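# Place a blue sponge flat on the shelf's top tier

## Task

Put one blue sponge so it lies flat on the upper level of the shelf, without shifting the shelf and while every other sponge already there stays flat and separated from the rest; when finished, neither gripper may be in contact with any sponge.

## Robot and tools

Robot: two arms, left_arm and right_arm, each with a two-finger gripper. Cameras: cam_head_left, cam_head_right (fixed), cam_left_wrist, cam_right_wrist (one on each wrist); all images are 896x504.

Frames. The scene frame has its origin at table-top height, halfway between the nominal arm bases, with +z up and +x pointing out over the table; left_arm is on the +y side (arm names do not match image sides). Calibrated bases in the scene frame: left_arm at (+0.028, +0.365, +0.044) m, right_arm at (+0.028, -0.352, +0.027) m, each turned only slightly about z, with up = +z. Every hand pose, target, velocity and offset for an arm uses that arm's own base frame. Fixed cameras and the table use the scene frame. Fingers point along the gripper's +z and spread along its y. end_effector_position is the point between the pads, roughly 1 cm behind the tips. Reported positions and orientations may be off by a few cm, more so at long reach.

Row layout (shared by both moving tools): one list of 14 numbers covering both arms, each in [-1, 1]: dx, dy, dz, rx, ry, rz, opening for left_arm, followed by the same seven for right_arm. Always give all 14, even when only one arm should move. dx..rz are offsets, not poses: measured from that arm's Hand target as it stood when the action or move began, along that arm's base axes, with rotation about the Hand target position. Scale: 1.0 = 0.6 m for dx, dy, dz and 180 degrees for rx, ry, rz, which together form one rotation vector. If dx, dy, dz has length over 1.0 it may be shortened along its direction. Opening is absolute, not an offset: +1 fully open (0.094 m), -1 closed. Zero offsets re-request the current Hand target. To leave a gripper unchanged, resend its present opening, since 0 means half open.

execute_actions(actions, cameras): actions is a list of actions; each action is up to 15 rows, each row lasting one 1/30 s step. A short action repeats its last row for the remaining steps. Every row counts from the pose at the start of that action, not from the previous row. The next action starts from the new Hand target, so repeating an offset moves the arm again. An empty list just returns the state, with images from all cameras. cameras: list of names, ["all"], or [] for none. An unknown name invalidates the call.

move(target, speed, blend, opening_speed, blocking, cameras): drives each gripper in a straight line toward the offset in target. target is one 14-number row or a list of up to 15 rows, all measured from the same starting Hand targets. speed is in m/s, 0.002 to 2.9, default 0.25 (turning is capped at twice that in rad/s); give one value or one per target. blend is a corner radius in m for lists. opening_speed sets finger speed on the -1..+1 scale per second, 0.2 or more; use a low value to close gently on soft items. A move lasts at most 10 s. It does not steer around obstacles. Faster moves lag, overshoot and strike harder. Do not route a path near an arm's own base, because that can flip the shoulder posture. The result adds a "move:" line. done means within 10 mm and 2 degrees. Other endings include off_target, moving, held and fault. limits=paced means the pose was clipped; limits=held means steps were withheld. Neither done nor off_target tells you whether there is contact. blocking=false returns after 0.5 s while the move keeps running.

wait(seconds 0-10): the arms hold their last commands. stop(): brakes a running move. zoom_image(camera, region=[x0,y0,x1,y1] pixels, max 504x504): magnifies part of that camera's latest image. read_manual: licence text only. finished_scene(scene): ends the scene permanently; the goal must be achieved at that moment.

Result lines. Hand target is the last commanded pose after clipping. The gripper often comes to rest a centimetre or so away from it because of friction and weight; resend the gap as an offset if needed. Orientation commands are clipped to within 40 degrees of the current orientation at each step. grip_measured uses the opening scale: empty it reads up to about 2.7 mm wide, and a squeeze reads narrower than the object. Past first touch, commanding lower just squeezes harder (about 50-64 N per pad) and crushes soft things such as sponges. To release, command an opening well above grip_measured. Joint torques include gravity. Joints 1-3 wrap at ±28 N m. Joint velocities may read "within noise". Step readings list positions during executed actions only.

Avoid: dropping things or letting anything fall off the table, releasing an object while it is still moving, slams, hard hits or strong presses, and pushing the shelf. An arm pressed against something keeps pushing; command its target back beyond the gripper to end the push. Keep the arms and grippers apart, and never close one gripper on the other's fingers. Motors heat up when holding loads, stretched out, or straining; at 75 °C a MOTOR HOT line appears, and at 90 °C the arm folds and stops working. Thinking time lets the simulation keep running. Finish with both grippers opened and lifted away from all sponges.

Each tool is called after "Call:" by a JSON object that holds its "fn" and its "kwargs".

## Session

Call:
{"fn": "execute_actions", "kwargs": {"actions": []}}

Scene clock: 0.00 s.
left_arm: end_effector_position=(+0.4037, +0.0232, +0.1015) grip_measured=+1.000 end_effector_quat_wxyz=(+0.592, -0.061, +0.803, -0.007) | right_arm: end_effector_position=(+0.4034, -0.0341, +0.1189) grip_measured=+1.000 end_effector_quat_wxyz=(+0.612, +0.054, +0.785, -0.084)
Joint positions: left_arm=[0.048 1.581 0.38 0.898 -0.015 -0.093 0.094] | right_arm=[0 1.563 0.378 0.94 0.199 -0.019 0.094]
Joint velocities: within noise
Joint torques (N m): no reading
Motor temperatures (°C): left_arm=[26 27 28 25 24 27 28] | right_arm=[27 29 26 27 27 28 28]
Heat: left arm: 28 °C; right arm: 29 °C.
Hand target: left_arm +0.4088, +0.0243, +0.1166; +0.610, -0.060, +0.790, -0.004 | right_arm +0.4078, -0.0355, +0.1345; +0.629, +0.060, +0.770, -0.083
Tool commands: left_gripper/opening=+1.0 right_gripper/opening=+1.0

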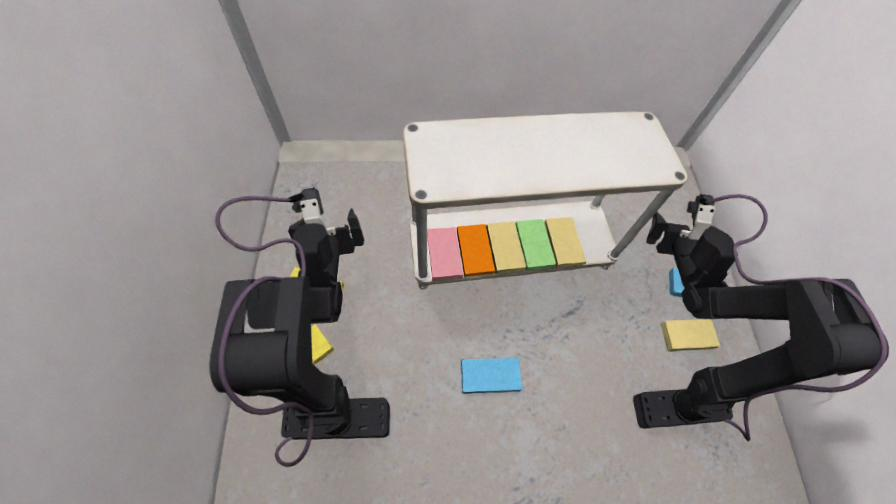

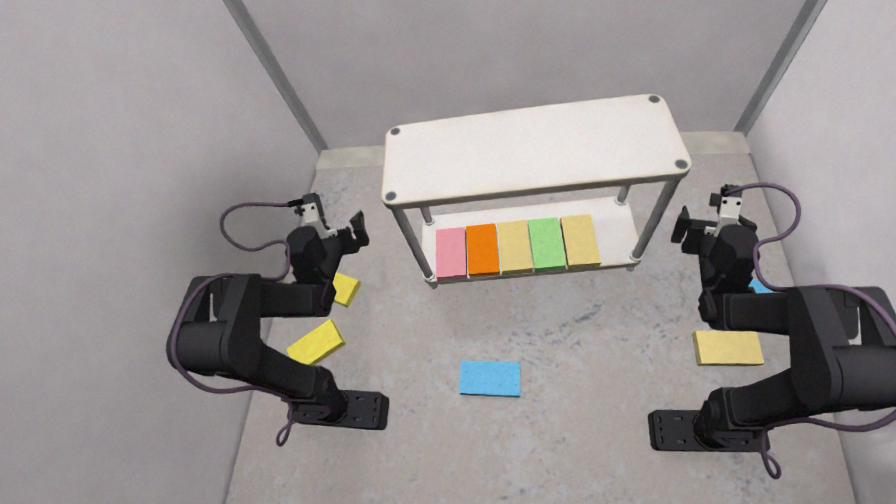

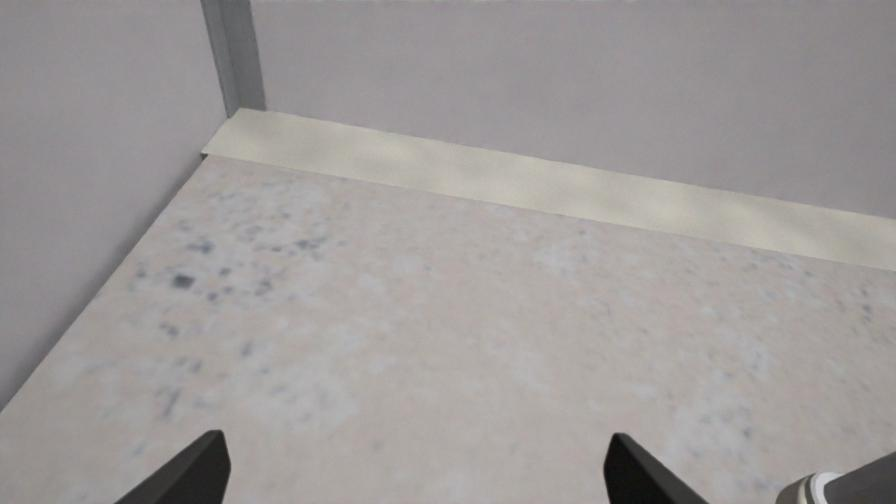

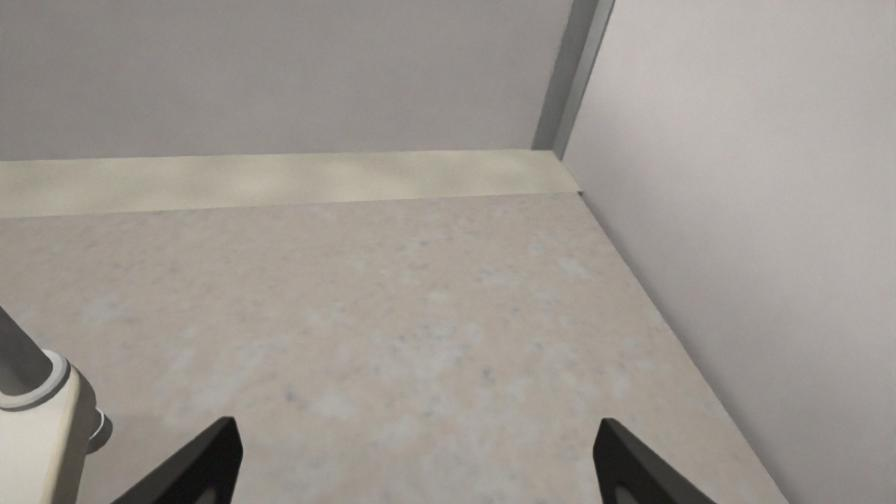

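Call:
{"fn": "zoom_image", "kwargs": {"camera": "cam_head_left", "region": [450, 345, 530, 405]}}

Call:
{"fn": "zoom_image", "kwargs": {"camera": "cam_head_right", "region": [450, 345, 530, 405]}}

Call:
{"fn": "zoom_image", "kwargs": {"camera": "cam_head_left", "region": [390, 100, 700, 300]}}

Scaled by 6.300 from the camera's 896x504 image, which has a finer 1280x720 frame.

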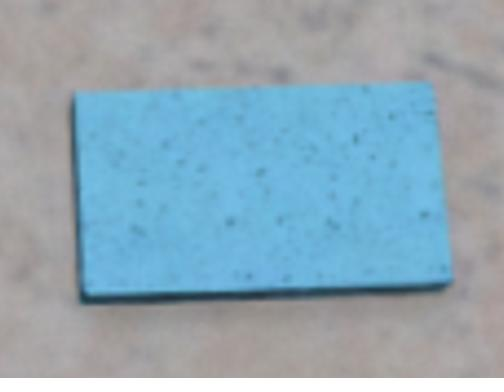

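Scaled by 6.300 from the camera's 896x504 image, which has a finer 1280x720 frame.

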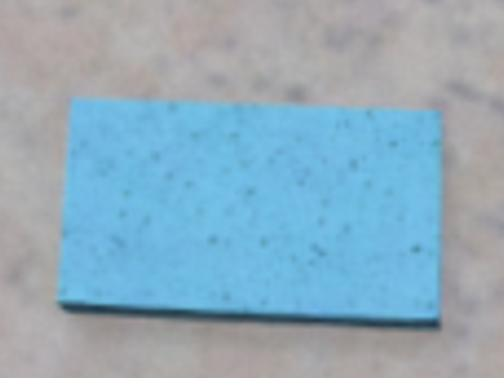

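Scaled by 1.626 from the camera's 896x504 image, which has a finer 1280x720 frame.

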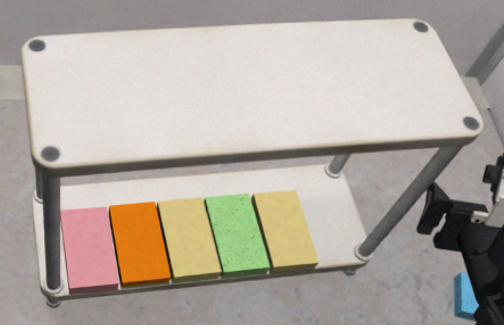

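Call:
{"fn": "move", "kwargs": {"target": [[-0.3647, -0.1405, 0.0223, 0.1286, 0.2170, -0.3271, 1.0, 0, 0, 0, 0, 0, 0, 1.0], [-0.5417, -0.5688, -0.0943, 0.1360, 0.1057, -0.5272, 1.0, 0, 0, 0, 0, 0, 0, 1.0]], "speed": 0.35, "blend": [0.03, 0], "cameras": ["cam_left_wrist", "cam_head_left"]}}

Scene clock: 9.20 s.
left_arm: end_effector_position=(+0.0834, -0.3090, +0.0535) grip_measured=+1.000 end_effector_quat_wxyz=(+0.265, +0.651, +0.654, -0.280) | right_arm: end_effector_position=(+0.4034, -0.0341, +0.1189) grip_measured=+1.000 end_effector_quat_wxyz=(+0.612, +0.054, +0.785, -0.084)
Joint positions: left_arm=[-1.131 1.285 0.452 -0.002 0.326 0.309 0.094] | right_arm=[0 1.563 0.378 0.94 0.199 -0.019 0.094]
Joint torques (N m): left_arm=[-0.38 -2.22 4.42 1.86 0.05 -0.08] | right_arm=[-0.09 -5.96 5.05 2.25 -0.01 0]
Heat: left arm: 29 °C; right arm: 31 °C.
Hand target: left_arm +0.0838, -0.3170, +0.0600; +0.286, +0.650, +0.642, -0.289 | right_arm +0.4078, -0.0355, +0.1345; +0.629, +0.060, +0.770, -0.083
Off the commanded pose: left_arm 0.010 m, 3 deg | right_arm 0.016 m, 3 deg.
move: off_target (left_arm, right_arm)
Images, in order (width x height): cam_head_left 896x504, cam_left_wrist 896x504.

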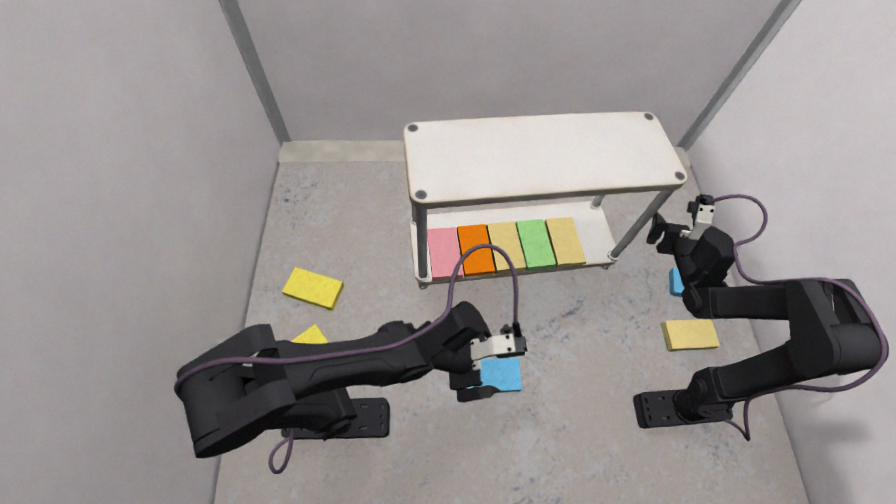

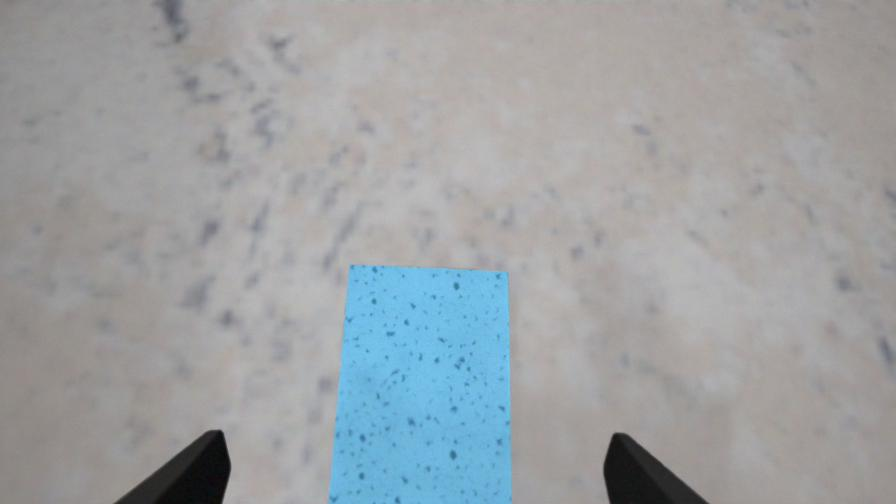

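Call:
{"fn": "execute_actions", "kwargs": {"actions": [], "cameras": ["cam_head_left", "cam_left_wrist"]}}

Scene clock: 10.70 s.
left_arm: end_effector_position=(+0.0836, -0.3089, +0.0535) grip_measured=+1.000 end_effector_quat_wxyz=(+0.265, +0.651, +0.654, -0.280) | right_arm: end_effector_position=(+0.4034, -0.0341, +0.1189) grip_measured=+1.000 end_effector_quat_wxyz=(+0.612, +0.054, +0.785, -0.084)
Joint positions: left_arm=[-1.131 1.285 0.452 -0.002 0.324 0.308 0.094] | right_arm=[0 1.563 0.378 0.94 0.199 -0.019 0.094]
Joint velocities: within noise
Joint torques (N m): left_arm=[-0.43 -2.22 4.38 1.85 0.06 -0.1] | right_arm=[-0.1 -5.96 5.04 2.25 -0.01 0]
Motor temperatures (°C): left_arm=[26 27 29 27 24 27 28] | right_arm=[27 31 27 31 27 28 28]
Heat: left arm: 29 °C; right arm: 31 °C.
Hand target: left_arm +0.0838, -0.3170, +0.0600; +0.286, +0.650, +0.642, -0.289 | right_arm +0.4078, -0.0355, +0.1345; +0.629, +0.060, +0.770, -0.083
Tool commands: left_gripper/opening=+1.0 right_gripper/opening=+1.0
Off the commanded pose: left_arm 0.010 m, 3 deg | right_arm 0.016 m, 3 deg.
Images, in order (width x height): cam_head_left 896x504, cam_left_wrist 896x504.

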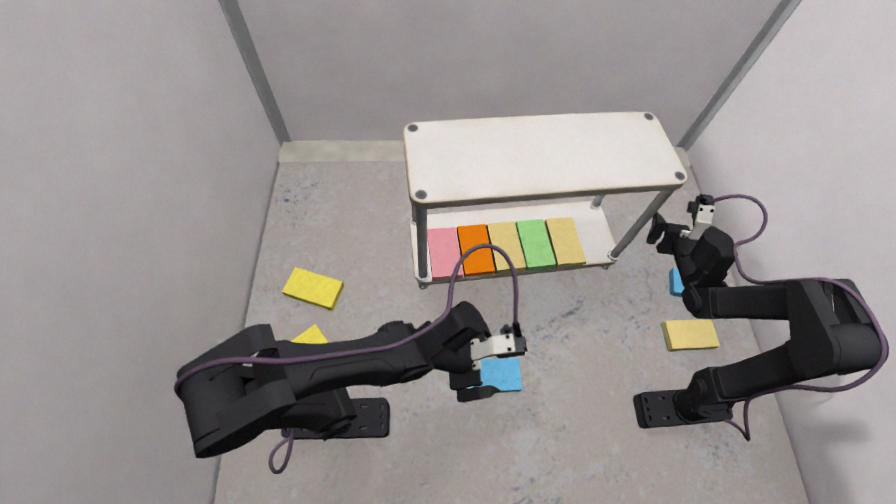

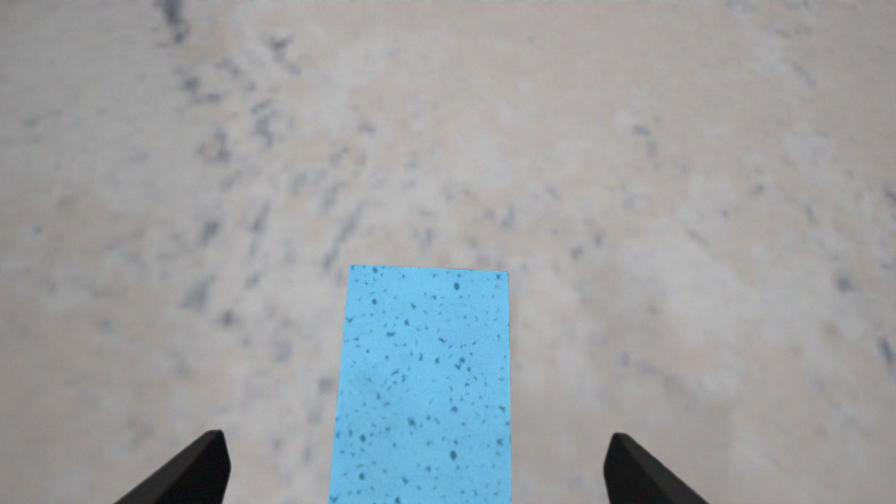

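Call:
{"fn": "move", "kwargs": {"target": [-0.005, -0.0067, -0.125, 0, 0, 0, 1.0, 0, 0, 0, 0, 0, 0, 1.0], "speed": 0.1, "cameras": ["cam_left_wrist"]}}

Scene clock: 14.20 s.
left_arm: end_effector_position=(+0.0822, -0.3155, -0.0201) grip_measured=+1.000 end_effector_quat_wxyz=(+0.269, +0.652, +0.652, -0.280) | right_arm: end_effector_position=(+0.4034, -0.0341, +0.1189) grip_measured=+1.000 end_effector_quat_wxyz=(+0.612, +0.054, +0.785, -0.084)
Joint positions: left_arm=[-1.151 1.667 0.321 0.522 0.31 0.297 0.094] | right_arm=[0 1.563 0.378 0.94 0.199 -0.019 0.094]
Joint torques (N m): left_arm=[-0.4 -3.21 2.3 1.88 0.05 -0.08] | right_arm=[-0.1 -5.96 5.04 2.25 -0.02 0]
Heat: left arm: 29 °C; right arm: 32 °C.
Hand target: left_arm +0.0808, -0.3210, -0.0150; +0.286, +0.650, +0.642, -0.289 | right_arm +0.4078, -0.0355, +0.1345; +0.629, +0.060, +0.770, -0.083
Off the commanded pose: left_arm 0.008 m, 2 deg | right_arm 0.016 m, 3 deg.
move: off_target (right_arm)
Images, in order (width x height): cam_left_wrist 896x504.

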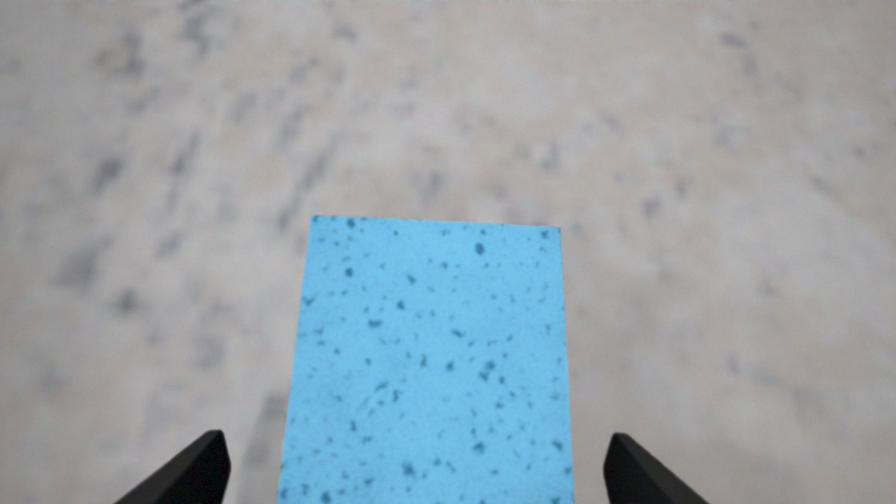

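Call:
{"fn": "move", "kwargs": {"target": [[0, 0, -0.0083, 0, 0, 0, 1.0, 0, 0, 0, 0, 0, 0, 1.0], [0, 0, -0.0083, 0, 0, 0, 0.2, 0, 0, 0, 0, 0, 0, 1.0]], "speed": 0.05, "opening_speed": 0.6, "cameras": ["cam_left_wrist"]}}

Scene clock: 17.73 s.
left_arm: end_effector_position=(+0.0834, -0.3180, -0.0230) grip_measured=+0.347 end_effector_quat_wxyz=(+0.272, +0.649, +0.652, -0.283) | right_arm: end_effector_position=(+0.4034, -0.0341, +0.1189) grip_measured=+1.000 end_effector_quat_wxyz=(+0.612, +0.054, +0.785, -0.084)
Joint positions: left_arm=[-1.151 1.699 0.321 0.564 0.31 0.291 0.063] | right_arm=[0 1.563 0.378 0.94 0.199 -0.019 0.094]
Joint torques (N m): left_arm=[-0.46 -3.32 1.81 1.85 0.06 -0.07] | right_arm=[-0.09 -5.96 5.05 2.25 -0.01 0.01]
Heat: left arm: 29 °C; right arm: 32 °C.
Hand target: left_arm +0.0808, -0.3210, -0.0199; +0.286, +0.650, +0.642, -0.289 | right_arm +0.4078, -0.0355, +0.1345; +0.629, +0.060, +0.770, -0.083
Off the commanded pose: left_arm 0.005 m, 2 deg | right_arm 0.016 m, 3 deg.
move: off_target (right_arm)
Images, in order (width x height): cam_left_wrist 896x504.

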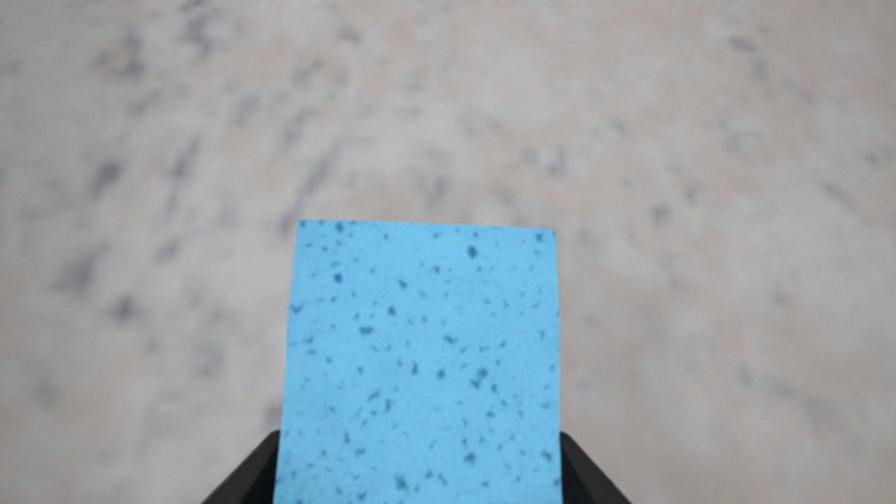

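Call:
{"fn": "move", "kwargs": {"target": [[0, 0, 0.0633, 0, 0, 0, 0.2, 0, 0, 0, 0, 0, 0, 1.0], [0.032, 0.035, 0.7332, 0, 0, 0.0594, 0.2, 0, 0, 0, 0, 0, 0, 1.0], [0.5103, 0.0833, 0.6748, 0, 0, 0.2261, 0.2, 0, 0, 0, 0, 0, 0, 1.0]], "speed": [0.12, 0.28, 0.25], "blend": [0.03, 0.05, 0], "cameras": ["cam_head_left", "cam_left_wrist"]}}

Scene clock: 23.63 s.
left_arm: end_effector_position=(+0.3930, -0.2717, +0.3780) grip_measured=+0.344 end_effector_quat_wxyz=(+0.368, +0.385, +0.829, -0.170) | right_arm: end_effector_position=(+0.4034, -0.0341, +0.1189) grip_measured=+1.000 end_effector_quat_wxyz=(+0.612, +0.054, +0.785, -0.084)
Joint positions: left_arm=[-0.51 2.027 2.645 -1.386 0.263 0.246 0.063] | right_arm=[0 1.563 0.378 0.94 0.199 -0.019 0.094]
Joint torques (N m): left_arm=[0.03 -6.83 7.53 1.1 0.06 -0.09] | right_arm=[-0.1 -5.96 5.05 2.25 -0.01 0]
Heat: left arm: 30 °C; right arm: 33 °C.
Hand target: left_arm +0.3869, -0.2711, +0.3849; +0.368, +0.386, +0.828, -0.171 | right_arm +0.4078, -0.0355, +0.1345; +0.629, +0.060, +0.770, -0.083
Off the commanded pose: left_arm 0.009 m, 0 deg | right_arm 0.016 m, 3 deg.
move: off_target (right_arm); blend cut to 0.0189 m at target 1
Images, in order (width x height): cam_head_left 896x504, cam_left_wrist 896x504.

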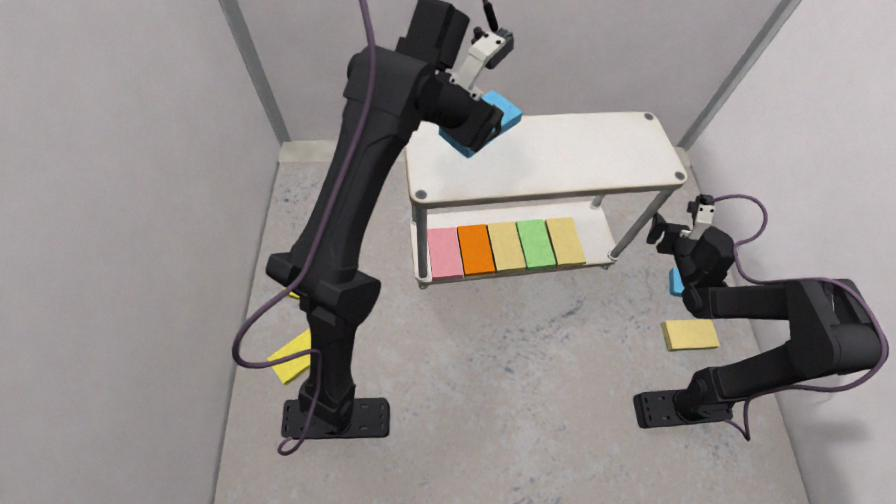

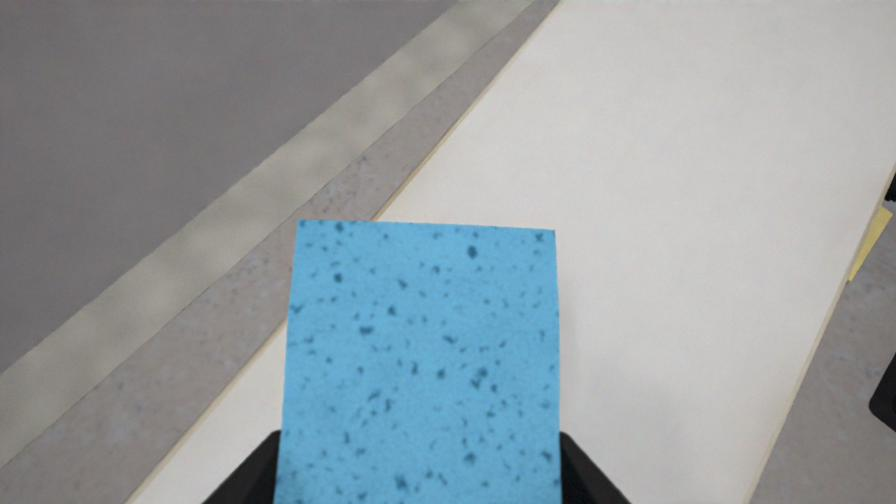

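Call:
{"fn": "move", "kwargs": {"target": [-0.016, -0.0017, -0.0583, 0, 0, 0, 0.2, 0, 0, 0, 0, 0, 0, 1.0], "speed": 0.1, "cameras": ["cam_left_wrist"]}}

Scene clock: 26.90 s.
left_arm: end_effector_position=(+0.3814, -0.2692, +0.3332) grip_measured=+0.344 end_effector_quat_wxyz=(+0.341, +0.388, +0.840, -0.168) | right_arm: end_effector_position=(+0.4034, -0.0341, +0.1189) grip_measured=+1.000 end_effector_quat_wxyz=(+0.612, +0.054, +0.785, -0.084)
Joint positions: left_arm=[-0.519 1.837 2.177 -1.167 0.258 0.245 0.063] | right_arm=[0 1.563 0.378 0.94 0.199 -0.019 0.094]
Joint torques (N m): left_arm=[-0.51 -9.33 3.6 1.73 -0.02 -0.1] | right_arm=[-0.09 -5.96 5.05 2.25 -0.01 0]
Heat: left arm: 30 °C; right arm: 34 °C.
Hand target: left_arm +0.3773, -0.2721, +0.3500; +0.368, +0.386, +0.828, -0.171 | right_arm +0.4078, -0.0355, +0.1345; +0.629, +0.060, +0.770, -0.083
Off the commanded pose: left_arm 0.018 m, 3 deg | right_arm 0.016 m, 3 deg.
move: off_target (left_arm, right_arm)
Images, in order (width x height): cam_left_wrist 896x504.

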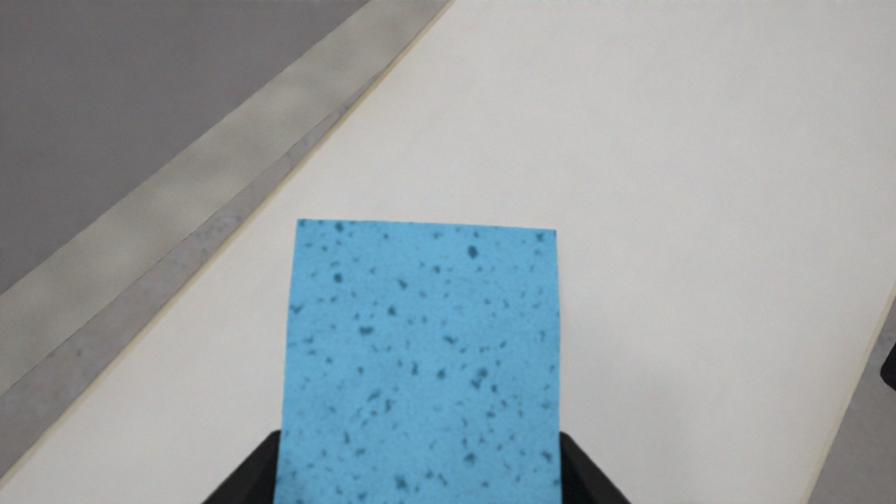

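Call:
{"fn": "move", "kwargs": {"target": [0, 0, -0.0117, -0.0068, -0.0057, 0, 0.2, 0, 0, 0, 0, 0, 0, 1.0], "speed": 0.05, "cameras": ["cam_left_wrist"]}}

Scene clock: 28.37 s.
left_arm: end_effector_position=(+0.3819, -0.2695, +0.3327) grip_measured=+0.344 end_effector_quat_wxyz=(+0.362, +0.381, +0.833, -0.173) | right_arm: end_effector_position=(+0.4034, -0.0341, +0.1189) grip_measured=+1.000 end_effector_quat_wxyz=(+0.612, +0.054, +0.785, -0.084)
Joint positions: left_arm=[-0.519 1.776 2.058 -1.059 0.258 0.229 0.063] | right_arm=[0 1.563 0.378 0.94 0.199 -0.019 0.094]
Joint torques (N m): left_arm=[-0.21 -8.5 3.41 1.7 0.06 -0.08] | right_arm=[-0.1 -5.96 5.05 2.25 -0.01 0.01]
Heat: left arm: 30 °C; right arm: 34 °C.
Hand target: left_arm +0.3773, -0.2721, +0.3429; +0.380, +0.384, +0.823, -0.177 | right_arm +0.4078, -0.0355, +0.1345; +0.629, +0.060, +0.770, -0.083
Off the commanded pose: left_arm 0.012 m, 2 deg | right_arm 0.016 m, 3 deg.
move: off_target (left_arm, right_arm)
Images, in order (width x height): cam_left_wrist 896x504.

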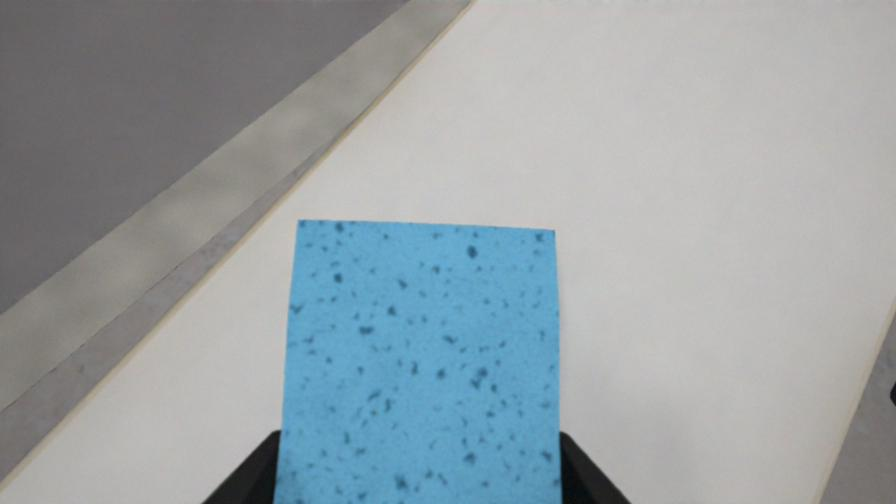

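Call:
{"fn": "move", "kwargs": {"target": [[0, 0, 0.0133, 0.0043, 0.0036, 0, 0.2, 0, 0, 0, 0, 0, 0, 1.0], [0, 0, 0.0133, 0.0043, 0.0036, 0, 0.8, 0, 0, 0, 0, 0, 0, 1.0], [-0.094, 0.112, 0.1497, 0.0043, 0.0036, 0, 0.8, 0, 0, 0, 0, 0, 0, 1.0]], "speed": [0.05, 0.05, 0.15], "opening_speed": 0.8, "cameras": ["all"]}}

Scene clock: 34.17 s.
left_arm: end_effector_position=(+0.3302, -0.2041, +0.4314) grip_measured=+0.798 end_effector_quat_wxyz=(+0.391, +0.374, +0.825, -0.165) | right_arm: end_effector_position=(+0.4034, -0.0341, +0.1189) grip_measured=+1.000 end_effector_quat_wxyz=(+0.612, +0.054, +0.785, -0.084)
Joint positions: left_arm=[-0.415 1.79 2.581 -1.529 0.312 0.299 0.084] | right_arm=[0 1.563 0.378 0.94 0.199 -0.019 0.094]
Joint torques (N m): left_arm=[0.42 -4.62 4.92 1.12 0.35 0.04] | right_arm=[-0.1 -5.97 5.05 2.25 -0.01 0.01]
Heat: left arm: 31 °C; right arm: 35 °C.
Hand target: left_arm +0.3209, -0.2049, +0.4328; +0.373, +0.385, +0.826, -0.173 | right_arm +0.4078, -0.0355, +0.1345; +0.629, +0.060, +0.770, -0.083
Off the commanded pose: left_arm 0.009 m, 3 deg | right_arm 0.016 m, 3 deg.
joint sent to its limit (left arm) — joint 4 (wrist pitch), lower limit. The joint targets are off in position, not in orientation.
move: off_target (left_arm, right_arm); target 2's new opening was sent with left_arm's hand 0.013 m and 1 deg from that target

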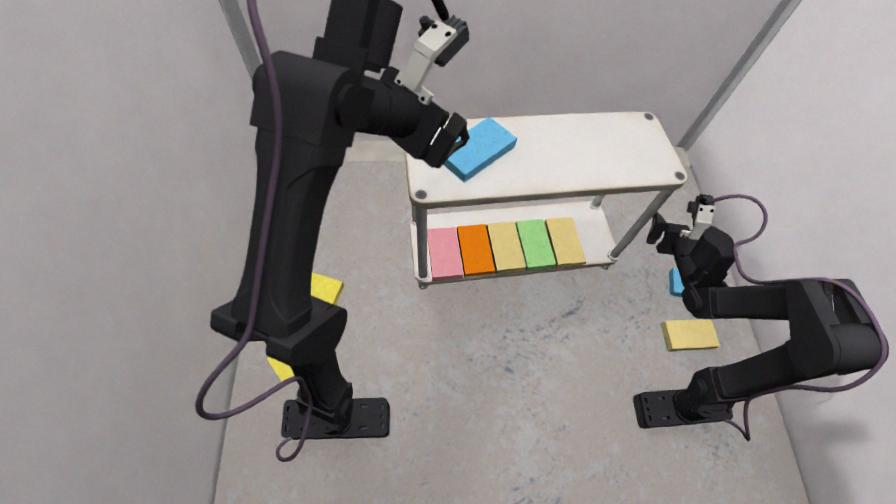

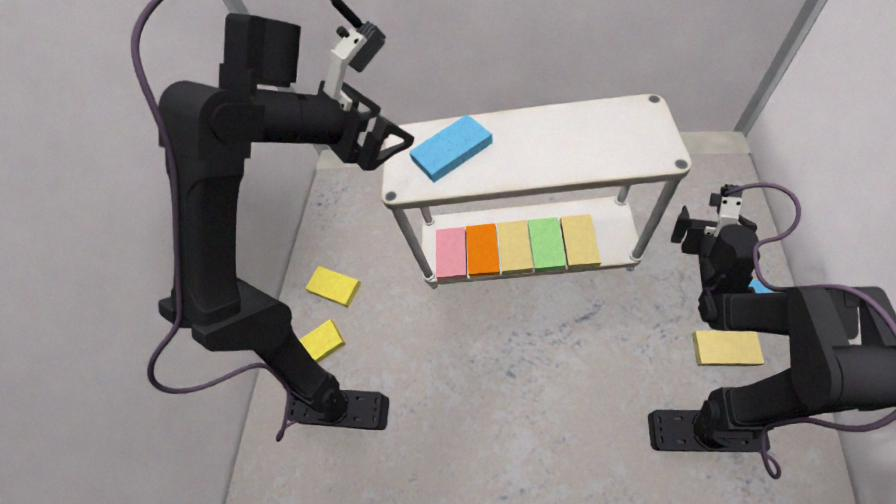

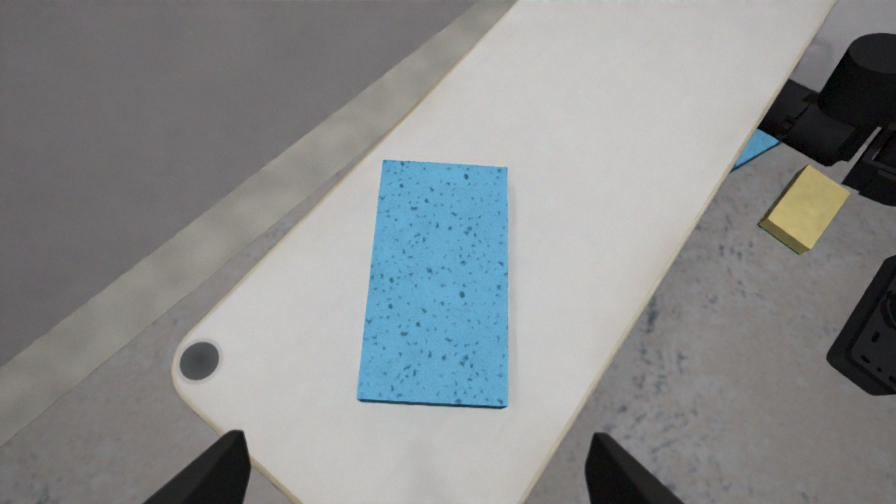

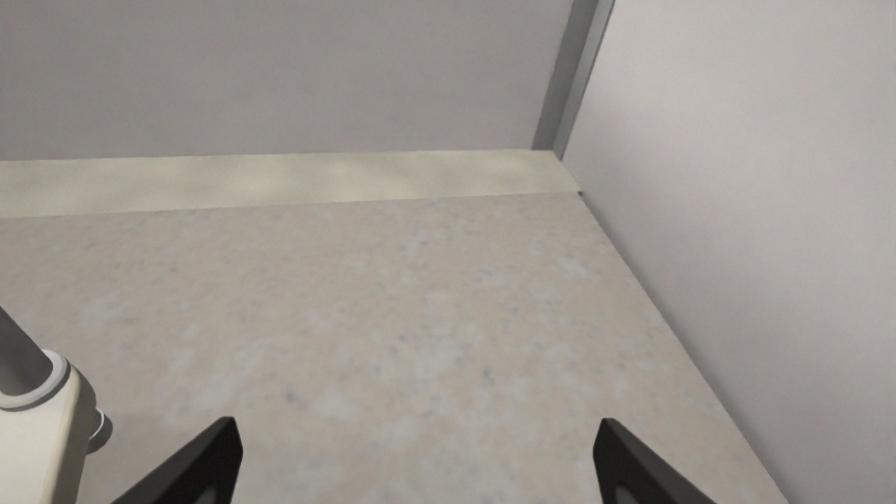

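Call:
{"fn": "finished_scene", "kwargs": {"scene": 2}}

The scene is finished: the task was done.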